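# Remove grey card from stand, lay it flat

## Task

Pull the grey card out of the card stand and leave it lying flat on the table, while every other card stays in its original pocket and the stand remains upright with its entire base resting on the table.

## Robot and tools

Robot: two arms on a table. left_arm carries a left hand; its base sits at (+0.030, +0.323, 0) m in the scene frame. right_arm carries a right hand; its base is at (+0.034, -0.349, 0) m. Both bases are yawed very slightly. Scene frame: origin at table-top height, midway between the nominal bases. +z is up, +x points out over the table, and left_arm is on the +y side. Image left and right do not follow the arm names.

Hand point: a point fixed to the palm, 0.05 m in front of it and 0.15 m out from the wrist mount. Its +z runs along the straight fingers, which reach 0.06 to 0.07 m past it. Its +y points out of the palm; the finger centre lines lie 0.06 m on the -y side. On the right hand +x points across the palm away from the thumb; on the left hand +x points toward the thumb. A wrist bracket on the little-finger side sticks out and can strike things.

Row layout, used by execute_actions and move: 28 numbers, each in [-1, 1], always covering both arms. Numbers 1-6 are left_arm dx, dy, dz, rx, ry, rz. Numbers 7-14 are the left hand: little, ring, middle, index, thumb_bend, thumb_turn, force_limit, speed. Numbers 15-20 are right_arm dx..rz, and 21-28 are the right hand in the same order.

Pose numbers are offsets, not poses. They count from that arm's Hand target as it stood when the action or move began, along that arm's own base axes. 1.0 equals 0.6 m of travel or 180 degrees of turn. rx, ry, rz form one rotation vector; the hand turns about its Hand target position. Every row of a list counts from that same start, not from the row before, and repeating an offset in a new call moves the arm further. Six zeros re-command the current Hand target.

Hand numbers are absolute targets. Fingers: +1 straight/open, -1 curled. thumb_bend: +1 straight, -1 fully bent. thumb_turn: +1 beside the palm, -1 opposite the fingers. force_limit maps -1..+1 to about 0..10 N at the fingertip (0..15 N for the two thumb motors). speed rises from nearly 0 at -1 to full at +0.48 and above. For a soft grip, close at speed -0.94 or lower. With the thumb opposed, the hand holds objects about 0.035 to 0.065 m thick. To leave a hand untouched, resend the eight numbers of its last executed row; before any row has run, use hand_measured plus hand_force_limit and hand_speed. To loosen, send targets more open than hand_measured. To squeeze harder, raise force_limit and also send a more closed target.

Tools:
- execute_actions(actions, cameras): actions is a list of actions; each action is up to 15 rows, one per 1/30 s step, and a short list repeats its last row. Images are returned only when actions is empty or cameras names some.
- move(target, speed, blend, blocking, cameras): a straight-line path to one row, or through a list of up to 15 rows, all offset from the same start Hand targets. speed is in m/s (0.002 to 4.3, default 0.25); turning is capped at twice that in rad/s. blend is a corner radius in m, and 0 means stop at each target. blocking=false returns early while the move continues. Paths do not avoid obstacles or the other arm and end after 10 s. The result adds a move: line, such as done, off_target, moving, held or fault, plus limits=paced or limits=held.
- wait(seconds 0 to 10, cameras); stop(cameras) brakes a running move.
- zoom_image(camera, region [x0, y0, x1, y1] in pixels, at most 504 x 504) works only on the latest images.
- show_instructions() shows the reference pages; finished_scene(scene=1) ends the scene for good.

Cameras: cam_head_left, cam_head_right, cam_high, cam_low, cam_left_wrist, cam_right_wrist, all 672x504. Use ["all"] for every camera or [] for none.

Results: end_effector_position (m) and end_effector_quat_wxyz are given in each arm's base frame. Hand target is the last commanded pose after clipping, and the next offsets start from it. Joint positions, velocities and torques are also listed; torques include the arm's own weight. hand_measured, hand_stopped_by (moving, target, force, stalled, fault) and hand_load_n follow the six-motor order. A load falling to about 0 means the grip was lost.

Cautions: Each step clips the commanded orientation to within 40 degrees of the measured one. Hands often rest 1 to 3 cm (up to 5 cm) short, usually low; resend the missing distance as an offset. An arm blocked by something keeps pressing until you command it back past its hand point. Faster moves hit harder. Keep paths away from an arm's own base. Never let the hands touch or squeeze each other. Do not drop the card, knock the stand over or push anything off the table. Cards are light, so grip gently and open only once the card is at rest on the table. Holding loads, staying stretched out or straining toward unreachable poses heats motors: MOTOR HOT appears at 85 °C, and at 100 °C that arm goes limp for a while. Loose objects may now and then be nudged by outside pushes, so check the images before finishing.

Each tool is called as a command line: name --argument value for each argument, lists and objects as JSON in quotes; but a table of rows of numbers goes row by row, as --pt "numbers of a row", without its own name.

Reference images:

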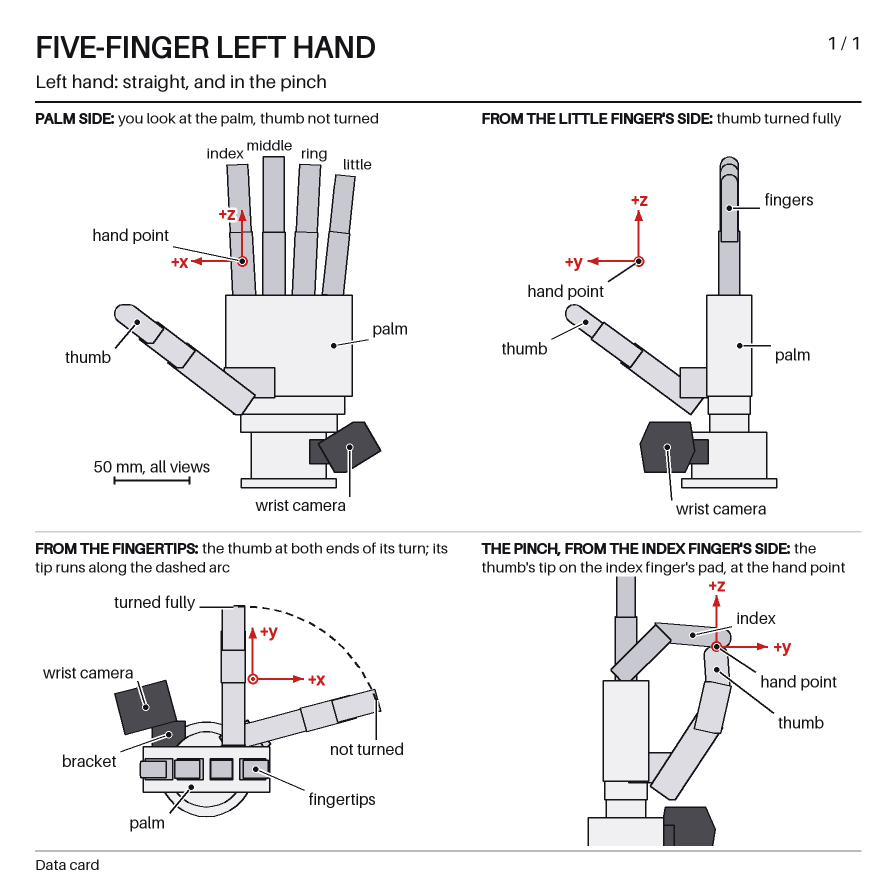

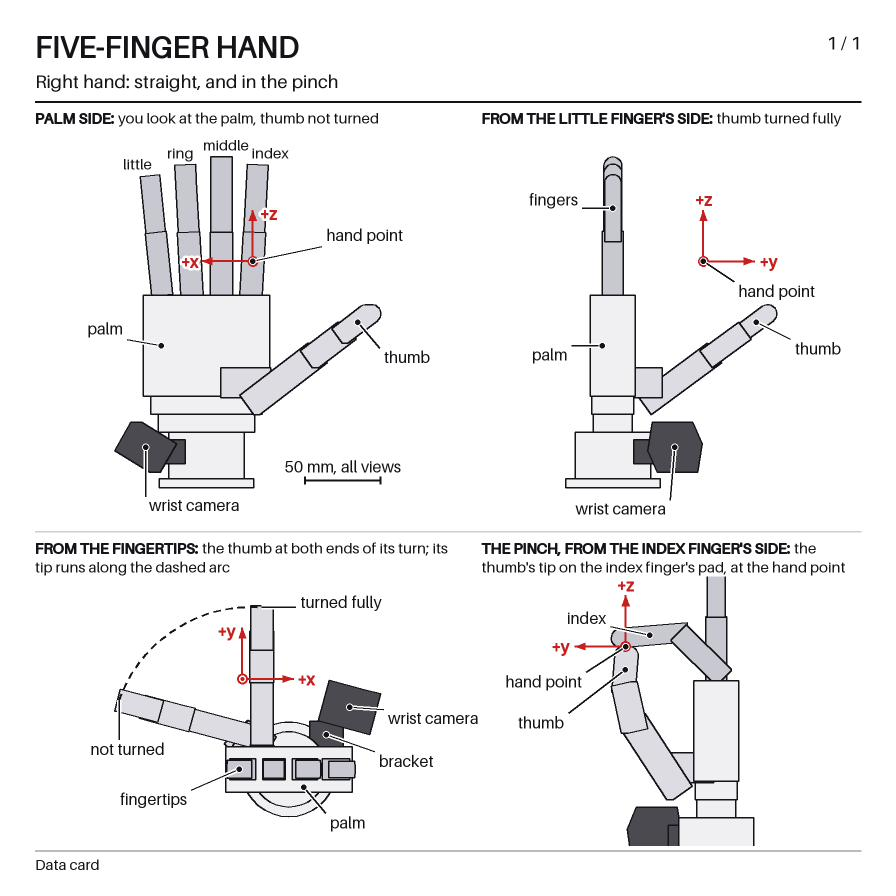

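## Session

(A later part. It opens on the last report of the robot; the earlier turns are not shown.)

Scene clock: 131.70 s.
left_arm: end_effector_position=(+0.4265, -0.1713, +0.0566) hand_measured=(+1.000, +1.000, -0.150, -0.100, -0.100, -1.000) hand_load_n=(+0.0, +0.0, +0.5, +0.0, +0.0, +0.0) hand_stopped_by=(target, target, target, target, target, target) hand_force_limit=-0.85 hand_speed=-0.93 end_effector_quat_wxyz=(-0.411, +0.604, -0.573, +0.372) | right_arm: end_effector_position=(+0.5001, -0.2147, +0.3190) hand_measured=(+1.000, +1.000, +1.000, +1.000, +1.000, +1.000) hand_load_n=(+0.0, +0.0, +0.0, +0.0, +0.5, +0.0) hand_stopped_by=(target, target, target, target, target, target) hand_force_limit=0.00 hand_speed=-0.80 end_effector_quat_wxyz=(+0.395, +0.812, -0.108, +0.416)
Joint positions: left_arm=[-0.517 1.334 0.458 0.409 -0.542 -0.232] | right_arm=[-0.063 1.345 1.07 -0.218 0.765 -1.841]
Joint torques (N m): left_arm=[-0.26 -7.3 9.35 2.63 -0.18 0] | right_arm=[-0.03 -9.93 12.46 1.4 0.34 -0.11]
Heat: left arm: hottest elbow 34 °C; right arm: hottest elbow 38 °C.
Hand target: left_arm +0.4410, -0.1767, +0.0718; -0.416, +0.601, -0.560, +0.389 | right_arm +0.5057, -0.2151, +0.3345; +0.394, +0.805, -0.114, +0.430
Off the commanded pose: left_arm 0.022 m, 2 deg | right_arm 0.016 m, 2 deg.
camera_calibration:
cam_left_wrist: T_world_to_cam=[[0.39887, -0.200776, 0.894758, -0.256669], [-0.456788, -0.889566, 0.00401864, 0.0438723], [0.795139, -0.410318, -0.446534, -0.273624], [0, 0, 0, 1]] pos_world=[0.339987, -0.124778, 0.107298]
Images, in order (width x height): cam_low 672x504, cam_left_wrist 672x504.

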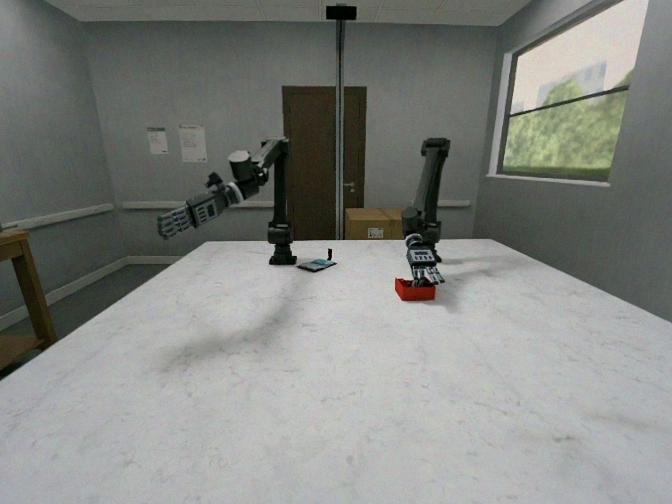

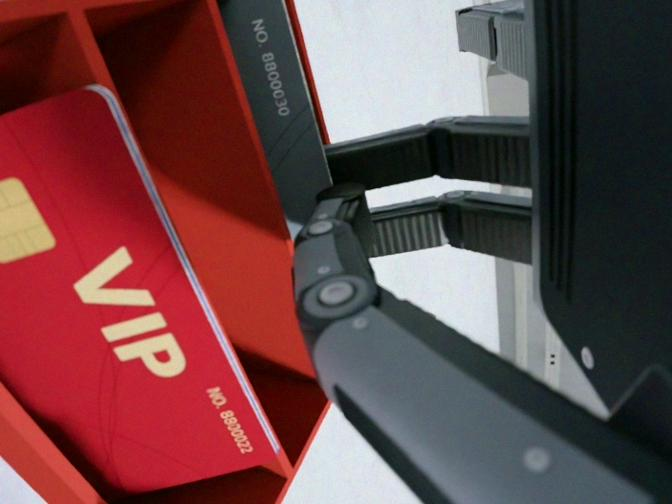

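zoom_image --camera "cam_low" --region '[370, 230, 470, 320]'

zoom_image --camera "cam_left_wrist" --region '[200, 0, 400, 200]'

Scaled by 5.040 from the camera's 672x504 image, which has a finer 960x720 frame.

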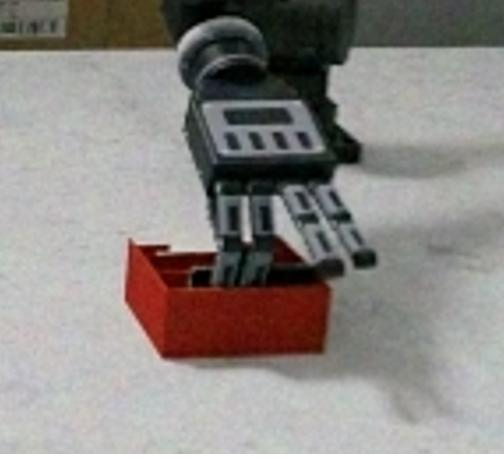

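Scaled by 2.520 from the camera's 672x504 image, which has a finer 960x720 frame.

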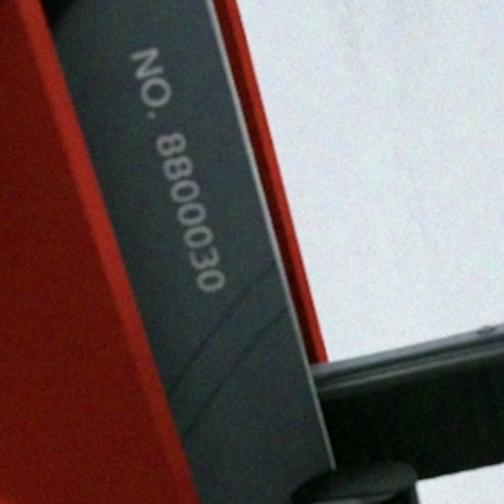

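execute_actions --actions '[[[0,0,0,0,0,0,1,1,-0.3,-0.25,-0.1,-1,-0.75,-0.94,0,0,0,0,0,0,1,1,1,1,1,1,0,-0.8]],[[0,0,0,0,0,0,1,1,-0.3,-0.25,-0.1,-1,-0.75,-0.94,0,0,0,0,0,0,1,1,1,1,1,1,0,-0.8]]]' --cameras '["cam_left_wrist","cam_low"]'

zoom_image --camera "cam_left_wrist" --region '[200, 100, 400, 300]'

zoom_image --camera "cam_low" --region '[370, 230, 470, 320]'

Scene clock: 141.70 s.
left_arm: end_effector_position=(+0.4268, -0.1714, +0.0571) hand_measured=(+1.000, +1.000, -0.154, -0.184, -0.100, -1.000) hand_load_n=(+0.0, +0.0, +0.5, +0.5, +0.0, +0.0) hand_stopped_by=(target, target, force, force, target, target) hand_force_limit=-0.75 hand_speed=-0.94 end_effector_quat_wxyz=(-0.411, +0.604, -0.572, +0.373) | right_arm: end_effector_position=(+0.5001, -0.2147, +0.3190) hand_measured=(+1.000, +1.000, +1.000, +1.000, +1.000, +1.000) hand_load_n=(+0.0, +0.0, +0.0, +0.0, +0.0, +0.0) hand_stopped_by=(target, target, target, target, target, target) hand_force_limit=0.00 hand_speed=-0.80 end_effector_quat_wxyz=(+0.395, +0.812, -0.108, +0.416)
Joint positions: left_arm=[-0.517 1.334 0.458 0.412 -0.542 -0.232] | right_arm=[-0.063 1.345 1.07 -0.218 0.765 -1.841]
Joint torques (N m): left_arm=[-0.26 -7.3 9.35 2.54 -0.18 0] | right_arm=[-0.09 -10.05 12.49 1.43 0.34 -0.09]
Heat: left arm: hottest elbow 34 °C; right arm: hottest elbow 38 °C.
Hand target: left_arm +0.4410, -0.1767, +0.0718; -0.416, +0.601, -0.560, +0.389 | right_arm +0.5057, -0.2151, +0.3345; +0.394, +0.805, -0.114, +0.430
Off the commanded pose: left_arm 0.021 m, 2 deg | right_arm 0.016 m, 2 deg.
camera_calibration:
cam_left_wrist: T_world_to_cam=[[0.397054, -0.19973, 0.895799, -0.256324], [-0.456783, -0.889568, 0.00412379, 0.0438603], [0.796051, -0.410824, -0.44444, -0.274334], [0, 0, 0, 1]] pos_world=[0.340193, -0.124881, 0.107509]
Images, in order (width x height): cam_low 672x504, cam_left_wrist 672x504.

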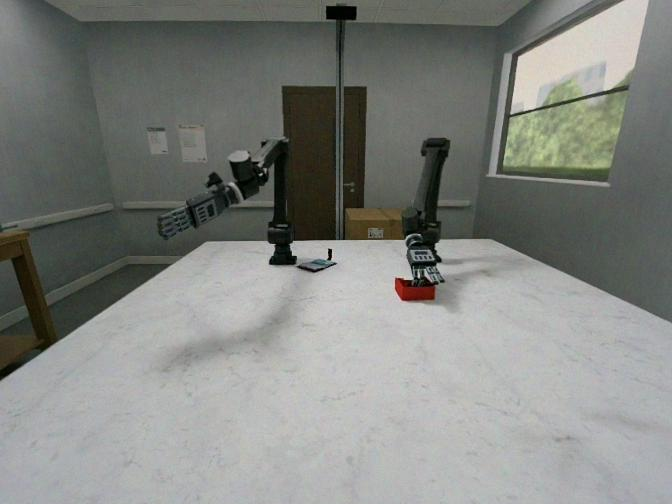

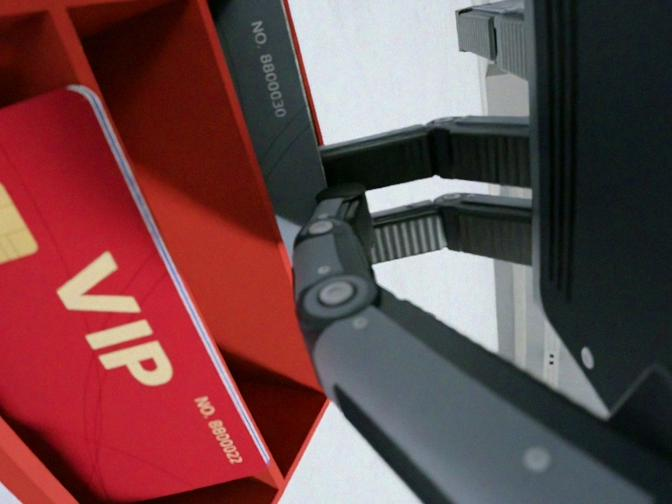

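Scaled by 2.520 from the camera's 672x504 image, which has a finer 960x720 frame.

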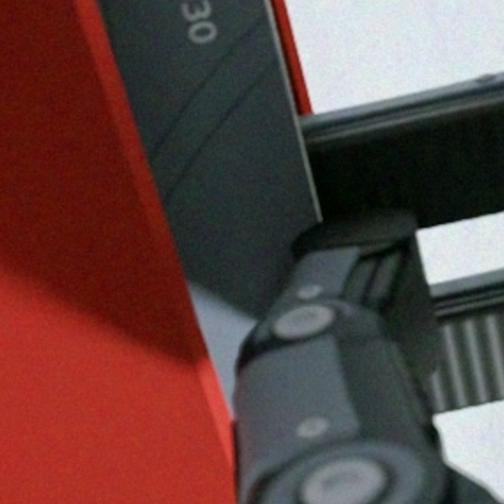

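Scaled by 5.040 from the camera's 672x504 image, which has a finer 960x720 frame.

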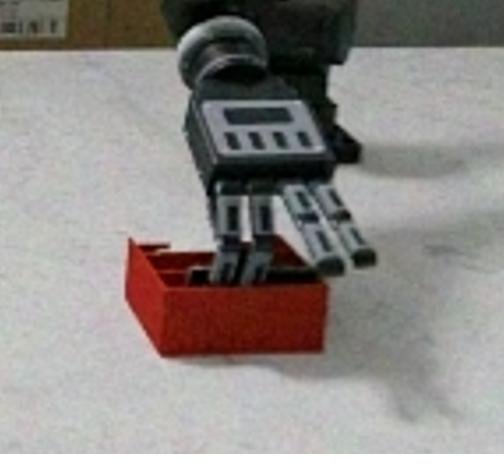

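move --pt "0 0 0 0 0 0 1 1 -0.35 -0.35 -0.1 -1 -0.6 -0.94 0 0 0 0 0 0 1 1 1 1 1 1 0 -0.8" --pt "0.005 0 0.03 0 0 0 1 1 -0.35 -0.35 -0.1 -1 -0.6 -0.94 0 0 0 0 0 0 1 1 1 1 1 1 0 -0.8" --speed 0.05 --cameras '["cam_left_wrist","cam_low"]'

zoom_image --camera "cam_low" --region '[370, 230, 470, 320]'

Scene clock: 143.90 s.
left_arm: end_effector_position=(+0.4250, -0.1708, +0.0658) hand_measured=(+1.000, +1.000, -0.182, -0.206, -0.100, -1.000) hand_load_n=(+0.0, +0.0, +0.0, +0.0, +0.0, +0.0) hand_stopped_by=(target, target, force, force, target, target) hand_force_limit=-0.60 hand_speed=-0.94 end_effector_quat_wxyz=(-0.410, +0.604, -0.573, +0.373) | right_arm: end_effector_position=(+0.5001, -0.2147, +0.3190) hand_measured=(+1.000, +1.000, +1.000, +1.000, +1.000, +1.000) hand_load_n=(+0.0, +0.0, +0.0, +0.0, +0.0, +0.0) hand_stopped_by=(target, target, target, target, target, target) hand_force_limit=0.00 hand_speed=-0.80 end_effector_quat_wxyz=(+0.395, +0.812, -0.108, +0.416)
Joint positions: left_arm=[-0.517 1.299 0.464 0.369 -0.539 -0.232] | right_arm=[-0.063 1.345 1.07 -0.218 0.765 -1.841]
Joint torques (N m): left_arm=[0.09 -8.06 11.36 1.18 -0.13 0.03] | right_arm=[0.03 -9.99 12.45 1.42 0.34 -0.1]
Heat: left arm: hottest elbow 34 °C; right arm: hottest elbow 38 °C.
Hand target: left_arm +0.4440, -0.1768, +0.0899; -0.416, +0.601, -0.560, +0.389 | right_arm +0.5057, -0.2151, +0.3345; +0.394, +0.805, -0.114, +0.430
Off the commanded pose: left_arm 0.031 m, 2 deg | right_arm 0.016 m, 2 deg.
move: off_target (left_arm, right_arm)
camera_calibration:
cam_left_wrist: T_world_to_cam=[[0.398686, -0.200485, 0.894905, -0.264073], [-0.458531, -0.888663, 0.00519181, 0.0444183], [0.794228, -0.412412, -0.446226, -0.268227], [0, 0, 0, 1]] pos_world=[0.338683, -0.12409, 0.1164]
Images, in order (width x height): cam_low 672x504, cam_left_wrist 672x504.

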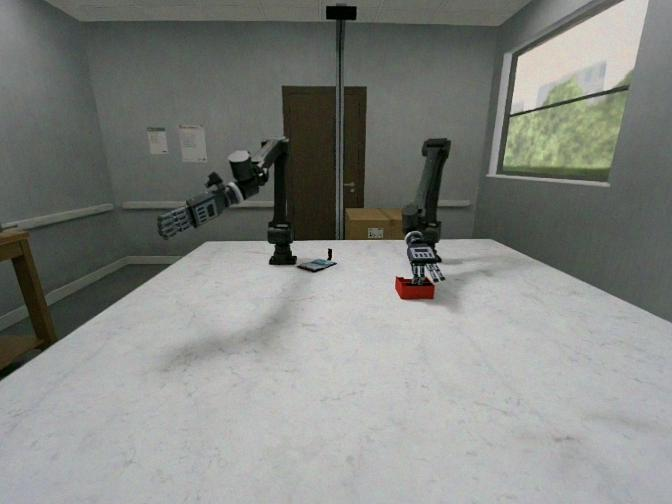

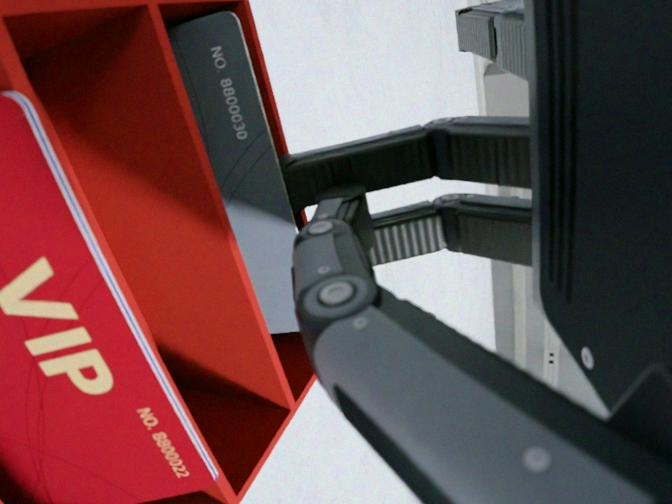

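Scaled by 5.040 from the camera's 672x504 image, which has a finer 960x720 frame.

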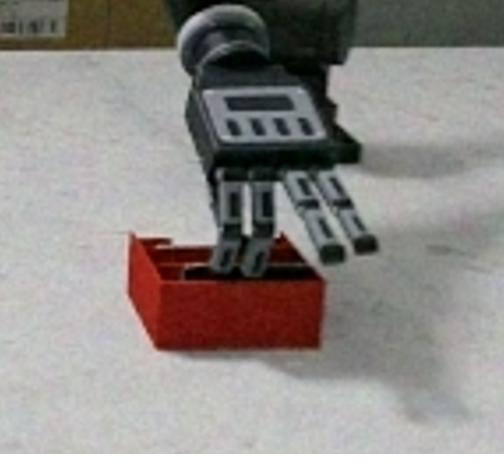

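move --pt "0.0 0 0.055 0 0 0 1 1 -0.15 -0.1 0.2 -1 -0.6 -0.8 0 0 0 0 0 0 1 1 1 1 1 1 0 -0.8" --speed 0.08 --cameras '["cam_left_wrist","cam_high","cam_low"]'

zoom_image --camera "cam_low" --region '[370, 230, 470, 320]'

zoom_image --camera "cam_high" --region '[400, 210, 480, 290]'

Scene clock: 149.10 s.
left_arm: end_effector_position=(+0.4258, -0.1713, +0.0970) hand_measured=(+1.000, +1.000, -0.150, -0.100, +0.200, -1.000) hand_load_n=(+0.0, +0.0, +0.0, +0.0, +0.0, +0.0) hand_stopped_by=(target, target, target, target, target, target) hand_force_limit=-0.60 hand_speed=-0.80 end_effector_quat_wxyz=(-0.410, +0.604, -0.573, +0.373) | right_arm: end_effector_position=(+0.5001, -0.2147, +0.3190) hand_measured=(+1.000, +1.000, +1.000, +1.000, +1.000, +1.000) hand_load_n=(+0.0, +0.0, +0.0, +0.0, +0.0, +0.0) hand_stopped_by=(target, target, target, target, target, target) hand_force_limit=0.00 hand_speed=-0.80 end_effector_quat_wxyz=(+0.395, +0.812, -0.108, +0.416)
Joint positions: left_arm=[-0.517 1.21 0.506 0.238 -0.539 -0.232] | right_arm=[-0.063 1.345 1.07 -0.218 0.765 -1.841]
Joint torques (N m): left_arm=[0.03 -7.41 12.42 1.21 -0.14 0.02] | right_arm=[0.03 -10.05 12.46 1.44 0.35 -0.1]
Heat: left arm: hottest elbow 35 °C; right arm: hottest elbow 38 °C.
Hand target: left_arm +0.4440, -0.1769, +0.1231; -0.416, +0.601, -0.560, +0.389 | right_arm +0.5057, -0.2151, +0.3345; +0.394, +0.805, -0.114, +0.430
Off the commanded pose: left_arm 0.032 m, 2 deg | right_arm 0.016 m, 2 deg.
move: off_target (left_arm, right_arm)
camera_calibration:
cam_left_wrist: T_world_to_cam=[[0.398649, -0.201204, 0.89476, -0.292497], [-0.459113, -0.888365, 0.00478559, 0.0445139], [0.793911, -0.412704, -0.446521, -0.254866], [0, 0, 0, 1]] pos_world=[0.339381, -0.124491, 0.147698]
Images, in order (width x height): cam_high 672x504, cam_low 672x504, cam_left_wrist 672x504.

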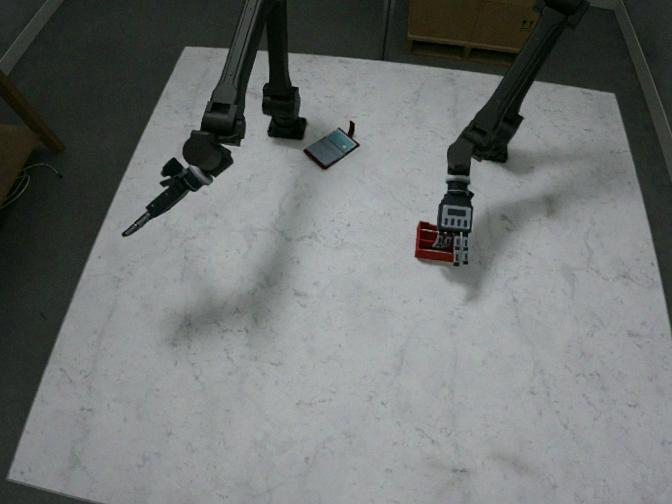

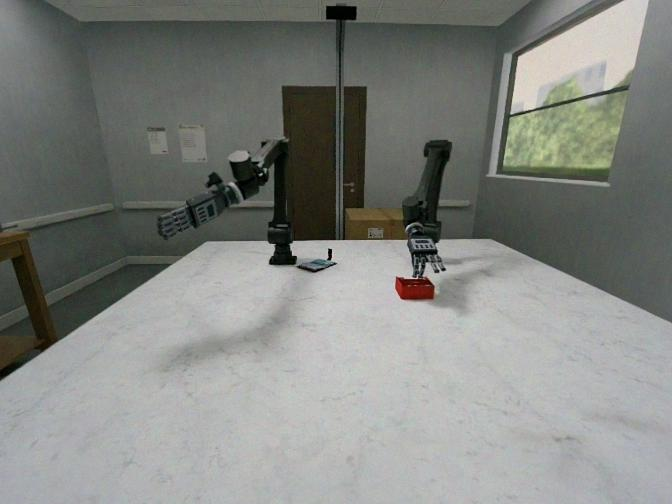

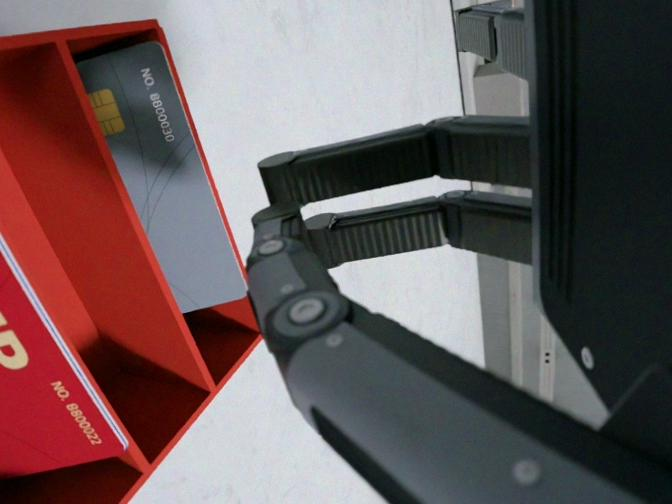

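Scaled by 5.040 from the camera's 672x504 image, which has a finer 960x720 frame.

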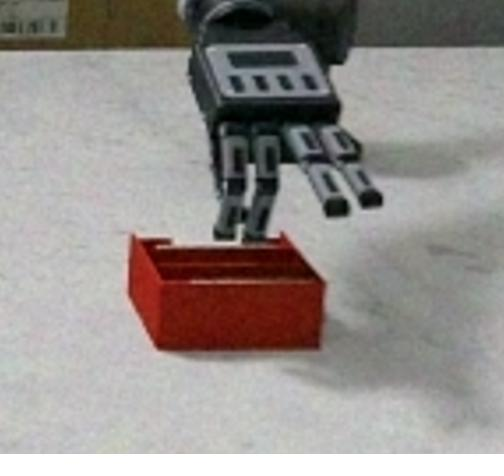

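Scaled by 6.300 from the camera's 672x504 image, which has a finer 960x720 frame.

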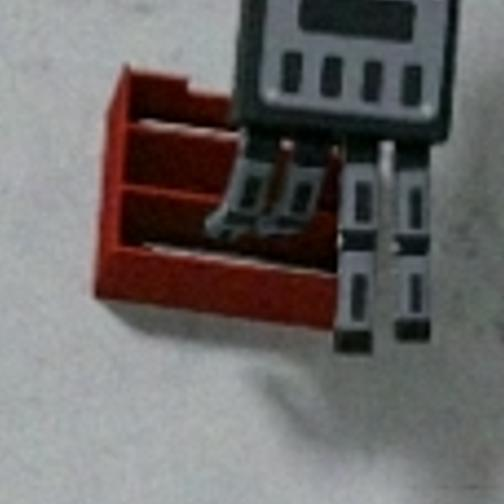

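execute_actions --actions '[]' --cameras '["cam_head_left", "cam_high", "cam_left_wrist", "cam_low"]'

Scene clock: 150.23 s.
left_arm: end_effector_position=(+0.4258, -0.1713, +0.0970) hand_measured=(+1.000, +1.000, -0.150, -0.100, +0.200, -1.000) hand_load_n=(-0.5, +0.0, +0.0, +0.0, +0.0, +0.0) hand_stopped_by=(target, target, target, target, target, target) hand_force_limit=-0.60 hand_speed=-0.80 end_effector_quat_wxyz=(-0.410, +0.604, -0.573, +0.373) | right_arm: end_effector_position=(+0.5001, -0.2147, +0.3190) hand_measured=(+1.000, +1.000, +1.000, +1.000, +1.000, +1.000) hand_load_n=(+0.0, +0.0, +0.0, +0.0, +0.0, +0.0) hand_stopped_by=(target, target, target, target, target, target) hand_force_limit=0.00 hand_speed=-0.80 end_effector_quat_wxyz=(+0.395, +0.812, -0.108, +0.416)
Joint positions: left_arm=[-0.517 1.21 0.506 0.238 -0.539 -0.232] | right_arm=[-0.063 1.345 1.07 -0.218 0.765 -1.841]
Joint velocities: within noise
Joint torques (N m): left_arm=[0.03 -7.41 12.42 1.21 -0.15 0.02] | right_arm=[-0.03 -10.05 12.44 1.36 0.33 -0.1]
Heat: left arm: hottest elbow 35 °C; right arm: hottest elbow 38 °C.
Hand target: left_arm +0.4441, -0.1769, +0.1231; -0.416, +0.601, -0.560, +0.389 | right_arm +0.5057, -0.2151, +0.3345; +0.394, +0.805, -0.114, +0.430
Off the commanded pose: left_arm 0.032 m, 2 deg | right_arm 0.016 m, 2 deg.
camera_calibration:
cam_left_wrist: T_world_to_cam=[[0.398649, -0.201204, 0.89476, -0.292497], [-0.459113, -0.888365, 0.00478559, 0.0445139], [0.793911, -0.412704, -0.446521, -0.254866], [0, 0, 0, 1]] pos_world=[0.339381, -0.124491, 0.147698]
Images, in order (width x height): cam_head_left 672x504, cam_high 672x504, cam_low 672x504, cam_left_wrist 672x504.

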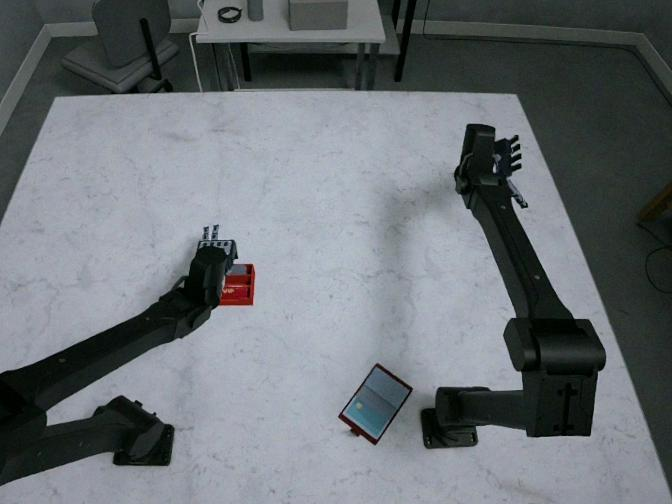

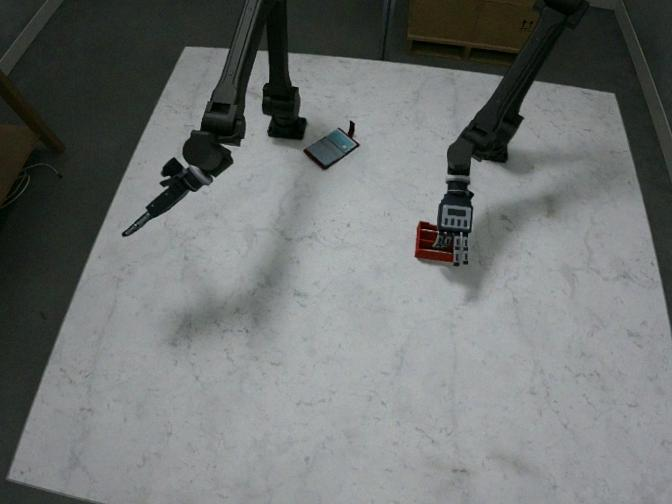

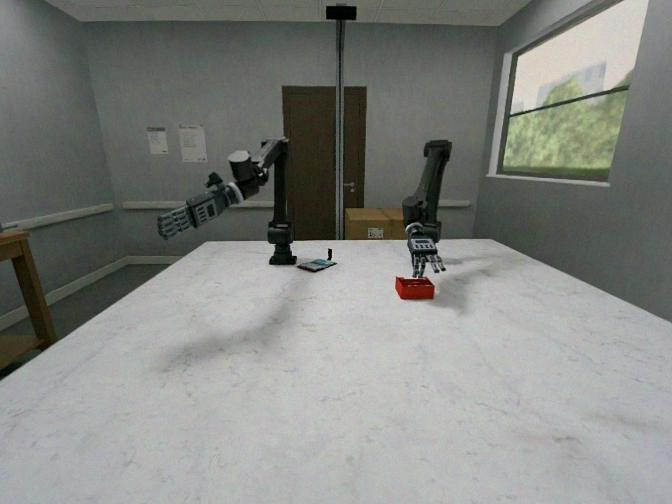

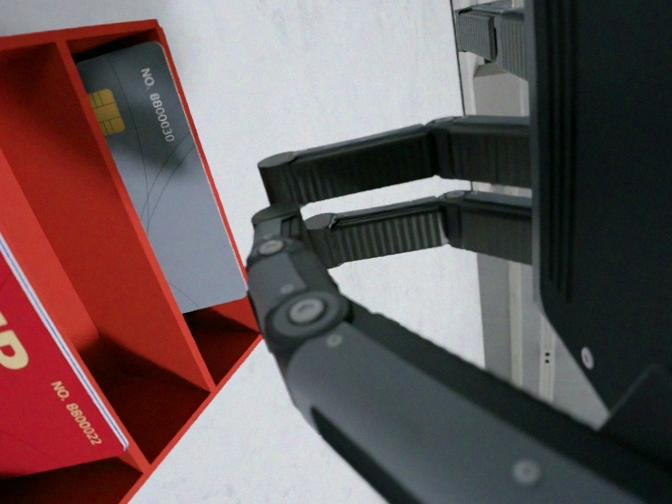

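zoom_image --camera "cam_left_wrist" --region '[0, 0, 336, 504]'

zoom_image --camera "cam_head_left" --region '[170, 200, 290, 330]'

Scaled by 1.000.

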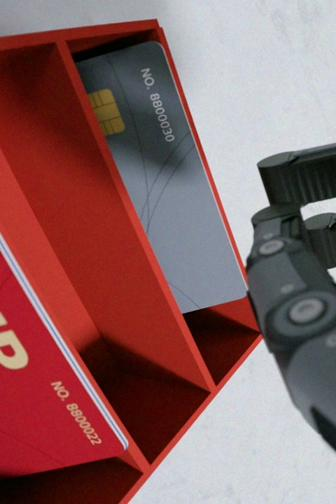

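Scaled by 3.877 from the camera's 672x504 image, which has a finer 960x720 frame.

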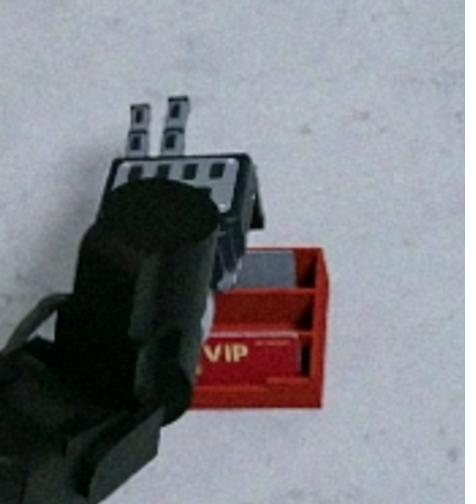

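execute_actions --actions '[[[-0.0067,0.003,-0.0133,0,0,0,1,1,0.1,0.15,-0.4,-1,-0.6,-0.3,0,0,0,0,0,0,1,1,1,1,1,1,0,-0.8]],[[0,0,0,0,0,0,1,1,0.1,0.15,-0.4,-1,-0.6,-0.3,0,0,0,0,0,0,1,1,1,1,1,1,0,-0.8]]]' --cameras '["cam_left_wrist"]'

Scene clock: 158.03 s.
left_arm: end_effector_position=(+0.4258, -0.1713, +0.0970) hand_measured=(+1.000, +1.000, +0.100, +0.150, -0.400, -1.000) hand_load_n=(-0.5, +0.0, +0.0, +0.0, +0.0, +0.0) hand_stopped_by=(target, target, target, target, target, target) hand_force_limit=-0.60 hand_speed=-0.30 end_effector_quat_wxyz=(-0.410, +0.604, -0.573, +0.373) | right_arm: end_effector_position=(+0.5001, -0.2147, +0.3190) hand_measured=(+1.000, +1.000, +1.000, +1.000, +1.000, +1.000) hand_load_n=(+0.0, +0.0, +0.0, +0.0, +0.0, +0.0) hand_stopped_by=(target, target, target, target, target, target) hand_force_limit=0.00 hand_speed=-0.80 end_effector_quat_wxyz=(+0.395, +0.812, -0.108, +0.416)
Joint positions: left_arm=[-0.517 1.21 0.506 0.238 -0.539 -0.232] | right_arm=[-0.063 1.345 1.07 -0.218 0.765 -1.841]
Joint torques (N m): left_arm=[-0.09 -6.89 10.63 2.44 -0.19 0.01] | right_arm=[-0.03 -9.93 12.42 1.4 0.34 -0.1]
Heat: left arm: hottest elbow 34 °C; right arm: hottest elbow 38 °C.
Hand target: left_arm +0.4400, -0.1751, +0.1151; -0.416, +0.601, -0.560, +0.389 | right_arm +0.5057, -0.2151, +0.3345; +0.394, +0.805, -0.114, +0.430
Off the commanded pose: left_arm 0.023 m, 2 deg | right_arm 0.016 m, 2 deg.
camera_calibration:
cam_left_wrist: T_world_to_cam=[[0.398649, -0.201204, 0.89476, -0.292497], [-0.459113, -0.888365, 0.00478559, 0.0445139], [0.793911, -0.412704, -0.446521, -0.254866], [0, 0, 0, 1]] pos_world=[0.339381, -0.124491, 0.147698]
Images, in order (width x height): cam_left_wrist 672x504.

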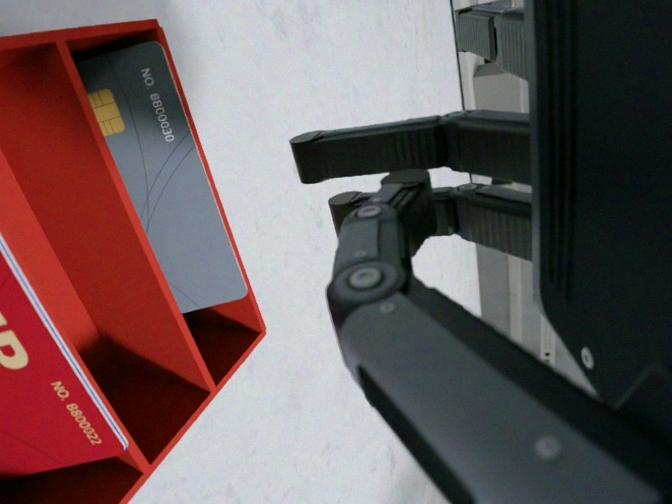

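execute_actions --actions '[[[0,0,0,0,0,0,1,1,0.35,0.4,0.2,1,-0.6,-0.2,0,0,0,0,0,0,1,1,1,1,1,1,0,-0.8]],[[0,0,0,0,0,0,1,1,0.35,0.4,0.2,1,-0.6,-0.2,0,0,0,0,0,0,1,1,1,1,1,1,0,-0.8]]]' --cameras '["cam_left_wrist"]'

Scene clock: 160.80 s.
left_arm: end_effector_position=(+0.4258, -0.1713, +0.0970) hand_measured=(+1.000, +1.000, +0.350, +0.400, +0.200, +1.000) hand_load_n=(+0.0, +0.0, +0.0, +0.0, +0.0, +0.0) hand_stopped_by=(target, target, target, target, target, target) hand_force_limit=-0.60 hand_speed=-0.20 end_effector_quat_wxyz=(-0.410, +0.604, -0.573, +0.373) | right_arm: end_effector_position=(+0.5001, -0.2147, +0.3190) hand_measured=(+1.000, +1.000, +1.000, +1.000, +1.000, +1.000) hand_load_n=(+0.0, +0.0, +0.0, +0.0, +0.0, +0.0) hand_stopped_by=(target, target, target, target, target, target) hand_force_limit=0.00 hand_speed=-0.80 end_effector_quat_wxyz=(+0.395, +0.812, -0.108, +0.416)
Joint positions: left_arm=[-0.517 1.21 0.506 0.238 -0.539 -0.232] | right_arm=[-0.063 1.345 1.07 -0.218 0.765 -1.841]
Joint torques (N m): left_arm=[-0.03 -6.89 10.63 2.45 -0.19 0] | right_arm=[0.03 -10.23 12.51 1.37 0.35 -0.11]
Heat: left arm: hottest elbow 34 °C; right arm: hottest elbow 38 °C.
Hand target: left_arm +0.4400, -0.1751, +0.1151; -0.416, +0.601, -0.560, +0.389 | right_arm +0.5057, -0.2151, +0.3345; +0.394, +0.805, -0.114, +0.430
Off the commanded pose: left_arm 0.023 m, 2 deg | right_arm 0.016 m, 2 deg.
camera_calibration:
cam_left_wrist: T_world_to_cam=[[0.398649, -0.201204, 0.89476, -0.292497], [-0.459113, -0.888365, 0.00478559, 0.0445139], [0.793911, -0.412704, -0.446521, -0.254866], [0, 0, 0, 1]] pos_world=[0.339381, -0.124491, 0.147698]
Images, in order (width x height): cam_left_wrist 672x504.

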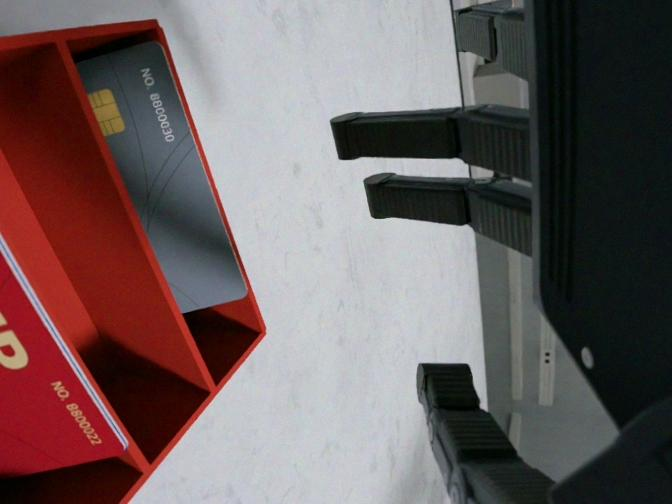

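move --target '[-0.0917,0.0135,-0.0252,0,0,0,1,1,0.35,0.4,0.2,1,-0.6,-0.2,0,0,0,0,0,0,1,1,1,1,1,1,0,-0.8]' --speed 0.1 --cameras '["cam_left_wrist"]'

Scene clock: 162.93 s.
left_arm: end_effector_position=(+0.3881, -0.1646, +0.0983) hand_measured=(+1.000, +1.000, +0.350, +0.400, +0.200, +1.000) hand_load_n=(+0.0, +0.0, +0.0, +0.0, +0.0, +0.0) hand_stopped_by=(target, target, target, target, target, target) hand_force_limit=-0.60 hand_speed=-0.20 end_effector_quat_wxyz=(-0.418, +0.601, -0.563, +0.383) | right_arm: end_effector_position=(+0.5001, -0.2147, +0.3190) hand_measured=(+1.000, +1.000, +1.000, +1.000, +1.000, +1.000) hand_load_n=(+0.0, +0.0, +0.0, +0.0, +0.0, +0.0) hand_stopped_by=(target, target, target, target, target, target) hand_force_limit=0.00 hand_speed=-0.80 end_effector_quat_wxyz=(+0.395, +0.812, -0.108, +0.416)
Joint positions: left_arm=[-0.573 1.091 0.406 0.238 -0.601 -0.254] | right_arm=[-0.063 1.345 1.07 -0.218 0.765 -1.841]
Joint torques (N m): left_arm=[-1.32 -5.95 7.6 1.83 -0.36 -0.12] | right_arm=[-0.15 -9.93 12.49 1.44 0.34 -0.1]
Heat: left arm: hottest elbow 34 °C; right arm: hottest elbow 38 °C.
Hand target: left_arm +0.3850, -0.1669, +0.0999; -0.416, +0.601, -0.560, +0.389 | right_arm +0.5057, -0.2151, +0.3345; +0.394, +0.805, -0.114, +0.430
Off the commanded pose: left_arm 0.004 m, 1 deg | right_arm 0.016 m, 2 deg.
move: off_target (right_arm)
camera_calibration:
cam_left_wrist: T_world_to_cam=[[0.370995, -0.191918, 0.908587, -0.266321], [-0.45244, -0.891788, -0.00362854, 0.0307714], [0.810963, -0.409735, -0.41768, -0.230658], [0, 0, 0, 1]] pos_world=[0.299781, -0.118179, 0.145746]
Images, in order (width x height): cam_left_wrist 672x504.

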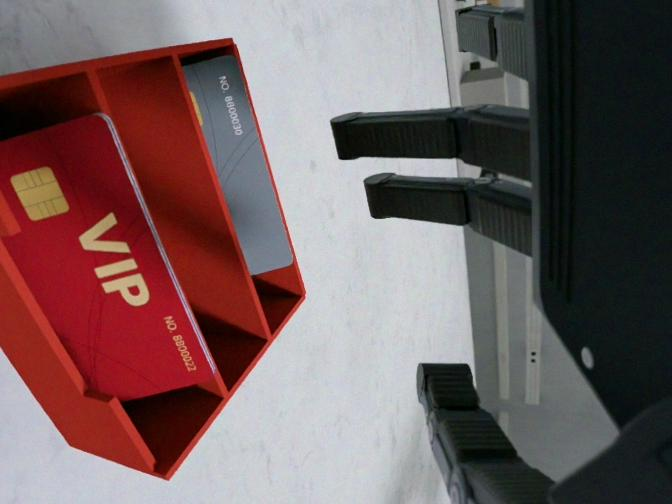

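move --target '[-0.0033,0,-0.055,0,0,0,1,1,0.35,0.4,0.2,1,-0.6,-0.2,0,0,0,0,0,0,1,1,1,1,1,1,0,-0.8]' --speed 0.08 --cameras '["cam_left_wrist"]'

Scene clock: 165.17 s.
left_arm: end_effector_position=(+0.3844, -0.1636, +0.0694) hand_measured=(+1.000, +1.000, +0.350, +0.400, +0.200, +1.000) hand_load_n=(+0.0, +0.0, +0.0, -0.5, +0.0, +0.0) hand_stopped_by=(target, target, target, target, target, target) hand_force_limit=-0.60 hand_speed=-0.20 end_effector_quat_wxyz=(-0.418, +0.602, -0.562, +0.385) | right_arm: end_effector_position=(+0.5001, -0.2147, +0.3190) hand_measured=(+1.000, +1.000, +1.000, +1.000, +1.000, +1.000) hand_load_n=(+0.0, +0.0, +0.0, +0.0, +0.0, +0.0) hand_stopped_by=(target, target, target, target, target, target) hand_force_limit=0.00 hand_speed=-0.80 end_effector_quat_wxyz=(+0.395, +0.812, -0.108, +0.416)
Joint positions: left_arm=[-0.578 1.175 0.354 0.375 -0.605 -0.258] | right_arm=[-0.063 1.345 1.07 -0.218 0.765 -1.841]
Joint torques (N m): left_arm=[-1.32 -4.78 6.86 2.55 -0.38 -0.12] | right_arm=[-0.09 -10.05 12.46 1.4 0.34 -0.09]
Heat: left arm: hottest elbow 34 °C; right arm: hottest elbow 38 °C.
Hand target: left_arm +0.3829, -0.1669, +0.0667; -0.416, +0.601, -0.561, +0.389 | right_arm +0.5057, -0.2151, +0.3345; +0.394, +0.805, -0.114, +0.430
Off the commanded pose: left_arm 0.004 m, 1 deg | right_arm 0.016 m, 2 deg.
move: off_target (right_arm)
camera_calibration:
cam_left_wrist: T_world_to_cam=[[0.368854, -0.18855, 0.910163, -0.237235], [-0.451742, -0.892147, -0.00174451, 0.0293232], [0.812328, -0.410515, -0.414248, -0.24022], [0, 0, 0, 1]] pos_world=[0.295889, -0.117184, 0.116463]
Images, in order (width x height): cam_left_wrist 672x504.

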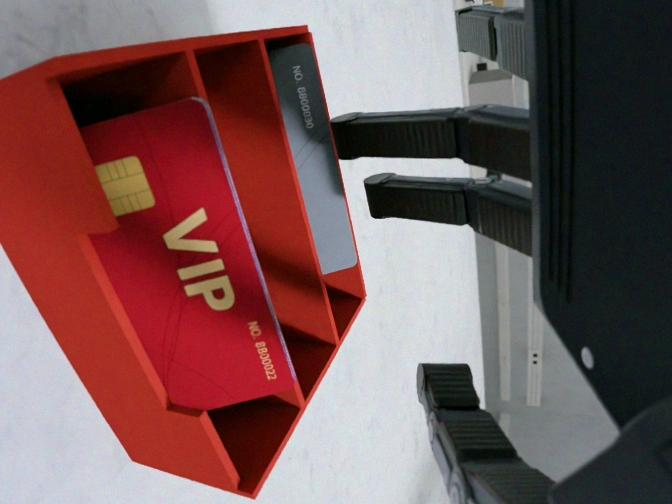

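move --target '[-0.001,0,-0.023,0,0,0,1,1,0.35,0.4,0.2,1,-0.6,-0.2,0,0,0,0,0,0,1,1,1,1,1,1,0,-0.8]' --speed 0.06 --cameras '["cam_left_wrist"]'

zoom_image --camera "cam_left_wrist" --region '[240, 0, 480, 330]'

Scene clock: 166.93 s.
left_arm: end_effector_position=(+0.3850, -0.1644, +0.0577) hand_measured=(+1.000, +1.000, +0.350, +0.400, +0.200, +1.000) hand_load_n=(+0.0, +0.0, +0.0, +0.0, +0.0, +0.0) hand_stopped_by=(target, target, target, target, target, target) hand_force_limit=-0.60 hand_speed=-0.20 end_effector_quat_wxyz=(-0.419, +0.601, -0.560, +0.387) | right_arm: end_effector_position=(+0.5001, -0.2147, +0.3190) hand_measured=(+1.000, +1.000, +1.000, +1.000, +1.000, +1.000) hand_load_n=(+0.0, +0.0, +0.0, +0.0, +0.0, +0.0) hand_stopped_by=(target, target, target, target, target, target) hand_force_limit=0.00 hand_speed=-0.80 end_effector_quat_wxyz=(+0.395, +0.812, -0.108, +0.416)
Joint positions: left_arm=[-0.579 1.226 0.339 0.447 -0.606 -0.259] | right_arm=[-0.063 1.345 1.07 -0.218 0.765 -1.841]
Joint torques (N m): left_arm=[-1.38 -4.78 6.27 2.48 -0.34 -0.12] | right_arm=[-0.15 -9.93 12.48 1.4 0.33 -0.09]
Heat: left arm: hottest elbow 34 °C; right arm: hottest elbow 38 °C.
Hand target: left_arm +0.3824, -0.1670, +0.0531; -0.416, +0.601, -0.560, +0.389 | right_arm +0.5057, -0.2151, +0.3345; +0.394, +0.805, -0.114, +0.430
Off the commanded pose: left_arm 0.006 m, 0 deg | right_arm 0.016 m, 2 deg.
move: off_target (right_arm)
camera_calibration:
cam_left_wrist: T_world_to_cam=[[0.364148, -0.185498, 0.912681, -0.224933], [-0.451322, -0.89236, -0.00129609, 0.028752], [0.814681, -0.411441, -0.40867, -0.247235], [0, 0, 0, 1]] pos_world=[0.296303, -0.11779, 0.104292]
Images, in order (width x height): cam_left_wrist 672x504.

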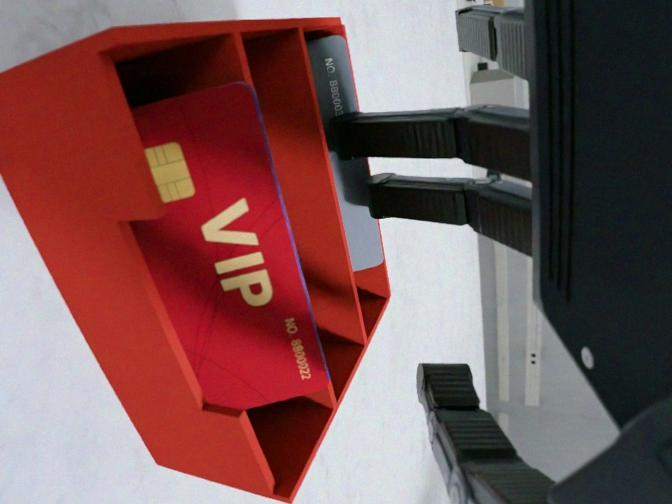

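Scaled by 1.527 from the camera's 672x504 image, which has a finer 960x720 frame.

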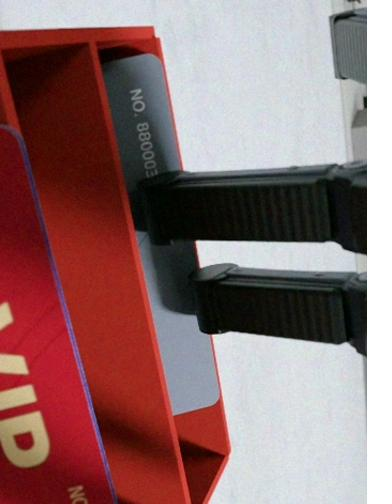

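move --target '[-0.001,0,-0.027,0,0,0,1,1,0.35,0.4,0.2,1,-0.6,-0.2,0,0,0,0,0,0,1,1,1,1,1,1,0,-0.8]' --speed 0.05 --cameras '["cam_left_wrist"]'

zoom_image --camera "cam_left_wrist" --region '[240, 0, 480, 330]'

Scene clock: 168.47 s.
left_arm: end_effector_position=(+0.3856, -0.1652, +0.0429) hand_measured=(+1.000, +1.000, +0.350, +0.400, +0.200, +1.000) hand_load_n=(+0.0, +0.0, -0.5, +0.0, +0.0, +0.0) hand_stopped_by=(target, target, target, target, target, target) hand_force_limit=-0.60 hand_speed=-0.20 end_effector_quat_wxyz=(-0.419, +0.601, -0.558, +0.389) | right_arm: end_effector_position=(+0.5001, -0.2147, +0.3190) hand_measured=(+1.000, +1.000, +1.000, +1.000, +1.000, +1.000) hand_load_n=(+0.0, +0.0, +0.0, +0.0, +0.0, +0.0) hand_stopped_by=(target, target, target, target, target, target) hand_force_limit=0.00 hand_speed=-0.80 end_effector_quat_wxyz=(+0.395, +0.812, -0.108, +0.416)
Joint positions: left_arm=[-0.581 1.294 0.323 0.535 -0.608 -0.259] | right_arm=[-0.063 1.345 1.07 -0.218 0.765 -1.841]
Joint torques (N m): left_arm=[-1.32 -5.07 5.57 2.48 -0.32 -0.12] | right_arm=[-0.03 -9.93 12.48 1.37 0.35 -0.1]
Heat: left arm: hottest elbow 34 °C; right arm: hottest elbow 38 °C.
Hand target: left_arm +0.3818, -0.1669, +0.0369; -0.416, +0.601, -0.560, +0.389 | right_arm +0.5057, -0.2151, +0.3345; +0.394, +0.805, -0.114, +0.430
Off the commanded pose: left_arm 0.007 m, 0 deg | right_arm 0.016 m, 2 deg.
move: off_target (right_arm)
camera_calibration:
cam_left_wrist: T_world_to_cam=[[0.36084, -0.183387, 0.91442, -0.210062], [-0.450913, -0.892567, -0.00106926, 0.0280786], [0.816377, -0.411938, -0.404765, -0.254972], [0, 0, 0, 1]] pos_world=[0.296613, -0.118493, 0.0889114]
Images, in order (width x height): cam_left_wrist 672x504.

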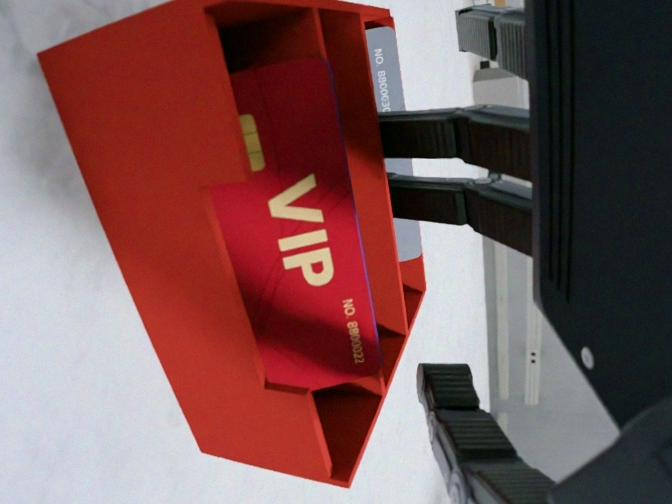

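Scaled by 1.527 from the camera's 672x504 image, which has a finer 960x720 frame.

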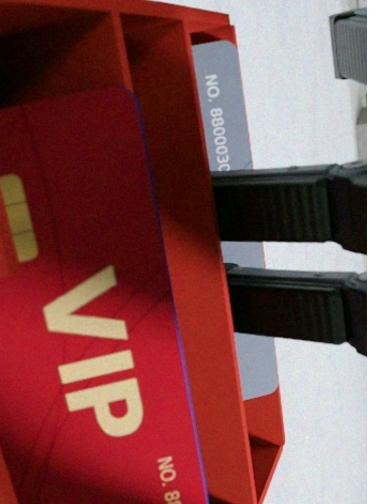

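move --pt "-0.001 0 -0.017 0 0 0 1 1 0.35 0.4 0.2 1 -0.6 -0.2 0 0 0 0 0 0 1 1 1 1 1 1 0 -0.8" --speed 0.05 --cameras '["cam_left_wrist"]'

zoom_image --camera "cam_left_wrist" --region '[240, 0, 480, 330]'

Scene clock: 169.73 s.
left_arm: end_effector_position=(+0.3894, -0.1672, +0.0411) hand_measured=(+1.000, +1.000, +0.350, +0.400, +0.200, +1.000) hand_load_n=(+0.0, +0.0, +0.0, +0.0, +0.0, -0.5) hand_stopped_by=(target, target, target, target, target, target) hand_force_limit=-0.60 hand_speed=-0.20 end_effector_quat_wxyz=(-0.422, +0.600, -0.551, +0.398) | right_arm: end_effector_position=(+0.5001, -0.2147, +0.3190) hand_measured=(+1.000, +1.000, +1.000, +1.000, +1.000, +1.000) hand_load_n=(+0.0, +0.0, +0.0, +0.0, +0.0, +0.0) hand_stopped_by=(target, target, target, target, target, target) hand_force_limit=0.00 hand_speed=-0.80 end_effector_quat_wxyz=(+0.395, +0.812, -0.108, +0.416)
Joint positions: left_arm=[-0.581 1.329 0.318 0.601 -0.612 -0.259] | right_arm=[-0.063 1.345 1.07 -0.218 0.765 -1.841]
Joint torques (N m): left_arm=[-1.32 -4.66 4.82 1.96 -0.19 -0.12] | right_arm=[-0.15 -9.99 12.45 1.46 0.35 -0.1]
Heat: left arm: hottest elbow 34 °C; right arm: hottest elbow 38 °C.
Hand target: left_arm +0.3811, -0.1668, +0.0265; -0.416, +0.601, -0.561, +0.389 | right_arm +0.5057, -0.2151, +0.3345; +0.394, +0.805, -0.114, +0.430
Off the commanded pose: left_arm 0.017 m, 2 deg | right_arm 0.016 m, 2 deg.
move: off_target (left_arm, right_arm)
camera_calibration:
cam_left_wrist: T_world_to_cam=[[0.341186, -0.170957, 0.924319, -0.200917], [-0.448469, -0.893798, 0.000227409, 0.0267942], [0.826116, -0.414606, -0.38162, -0.26486], [0, 0, 0, 1]] pos_world=[0.299372, -0.120212, 0.0846294]
Images, in order (width x height): cam_left_wrist 672x504.

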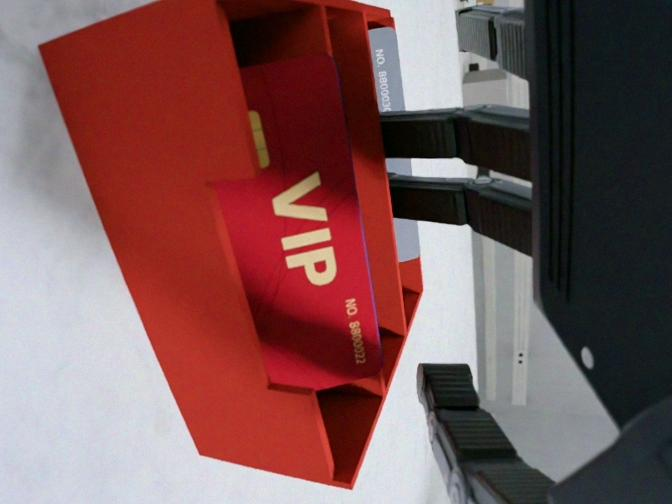

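Scaled by 1.527 from the camera's 672x504 image, which has a finer 960x720 frame.

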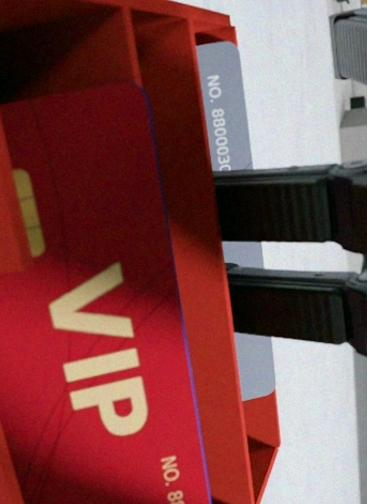

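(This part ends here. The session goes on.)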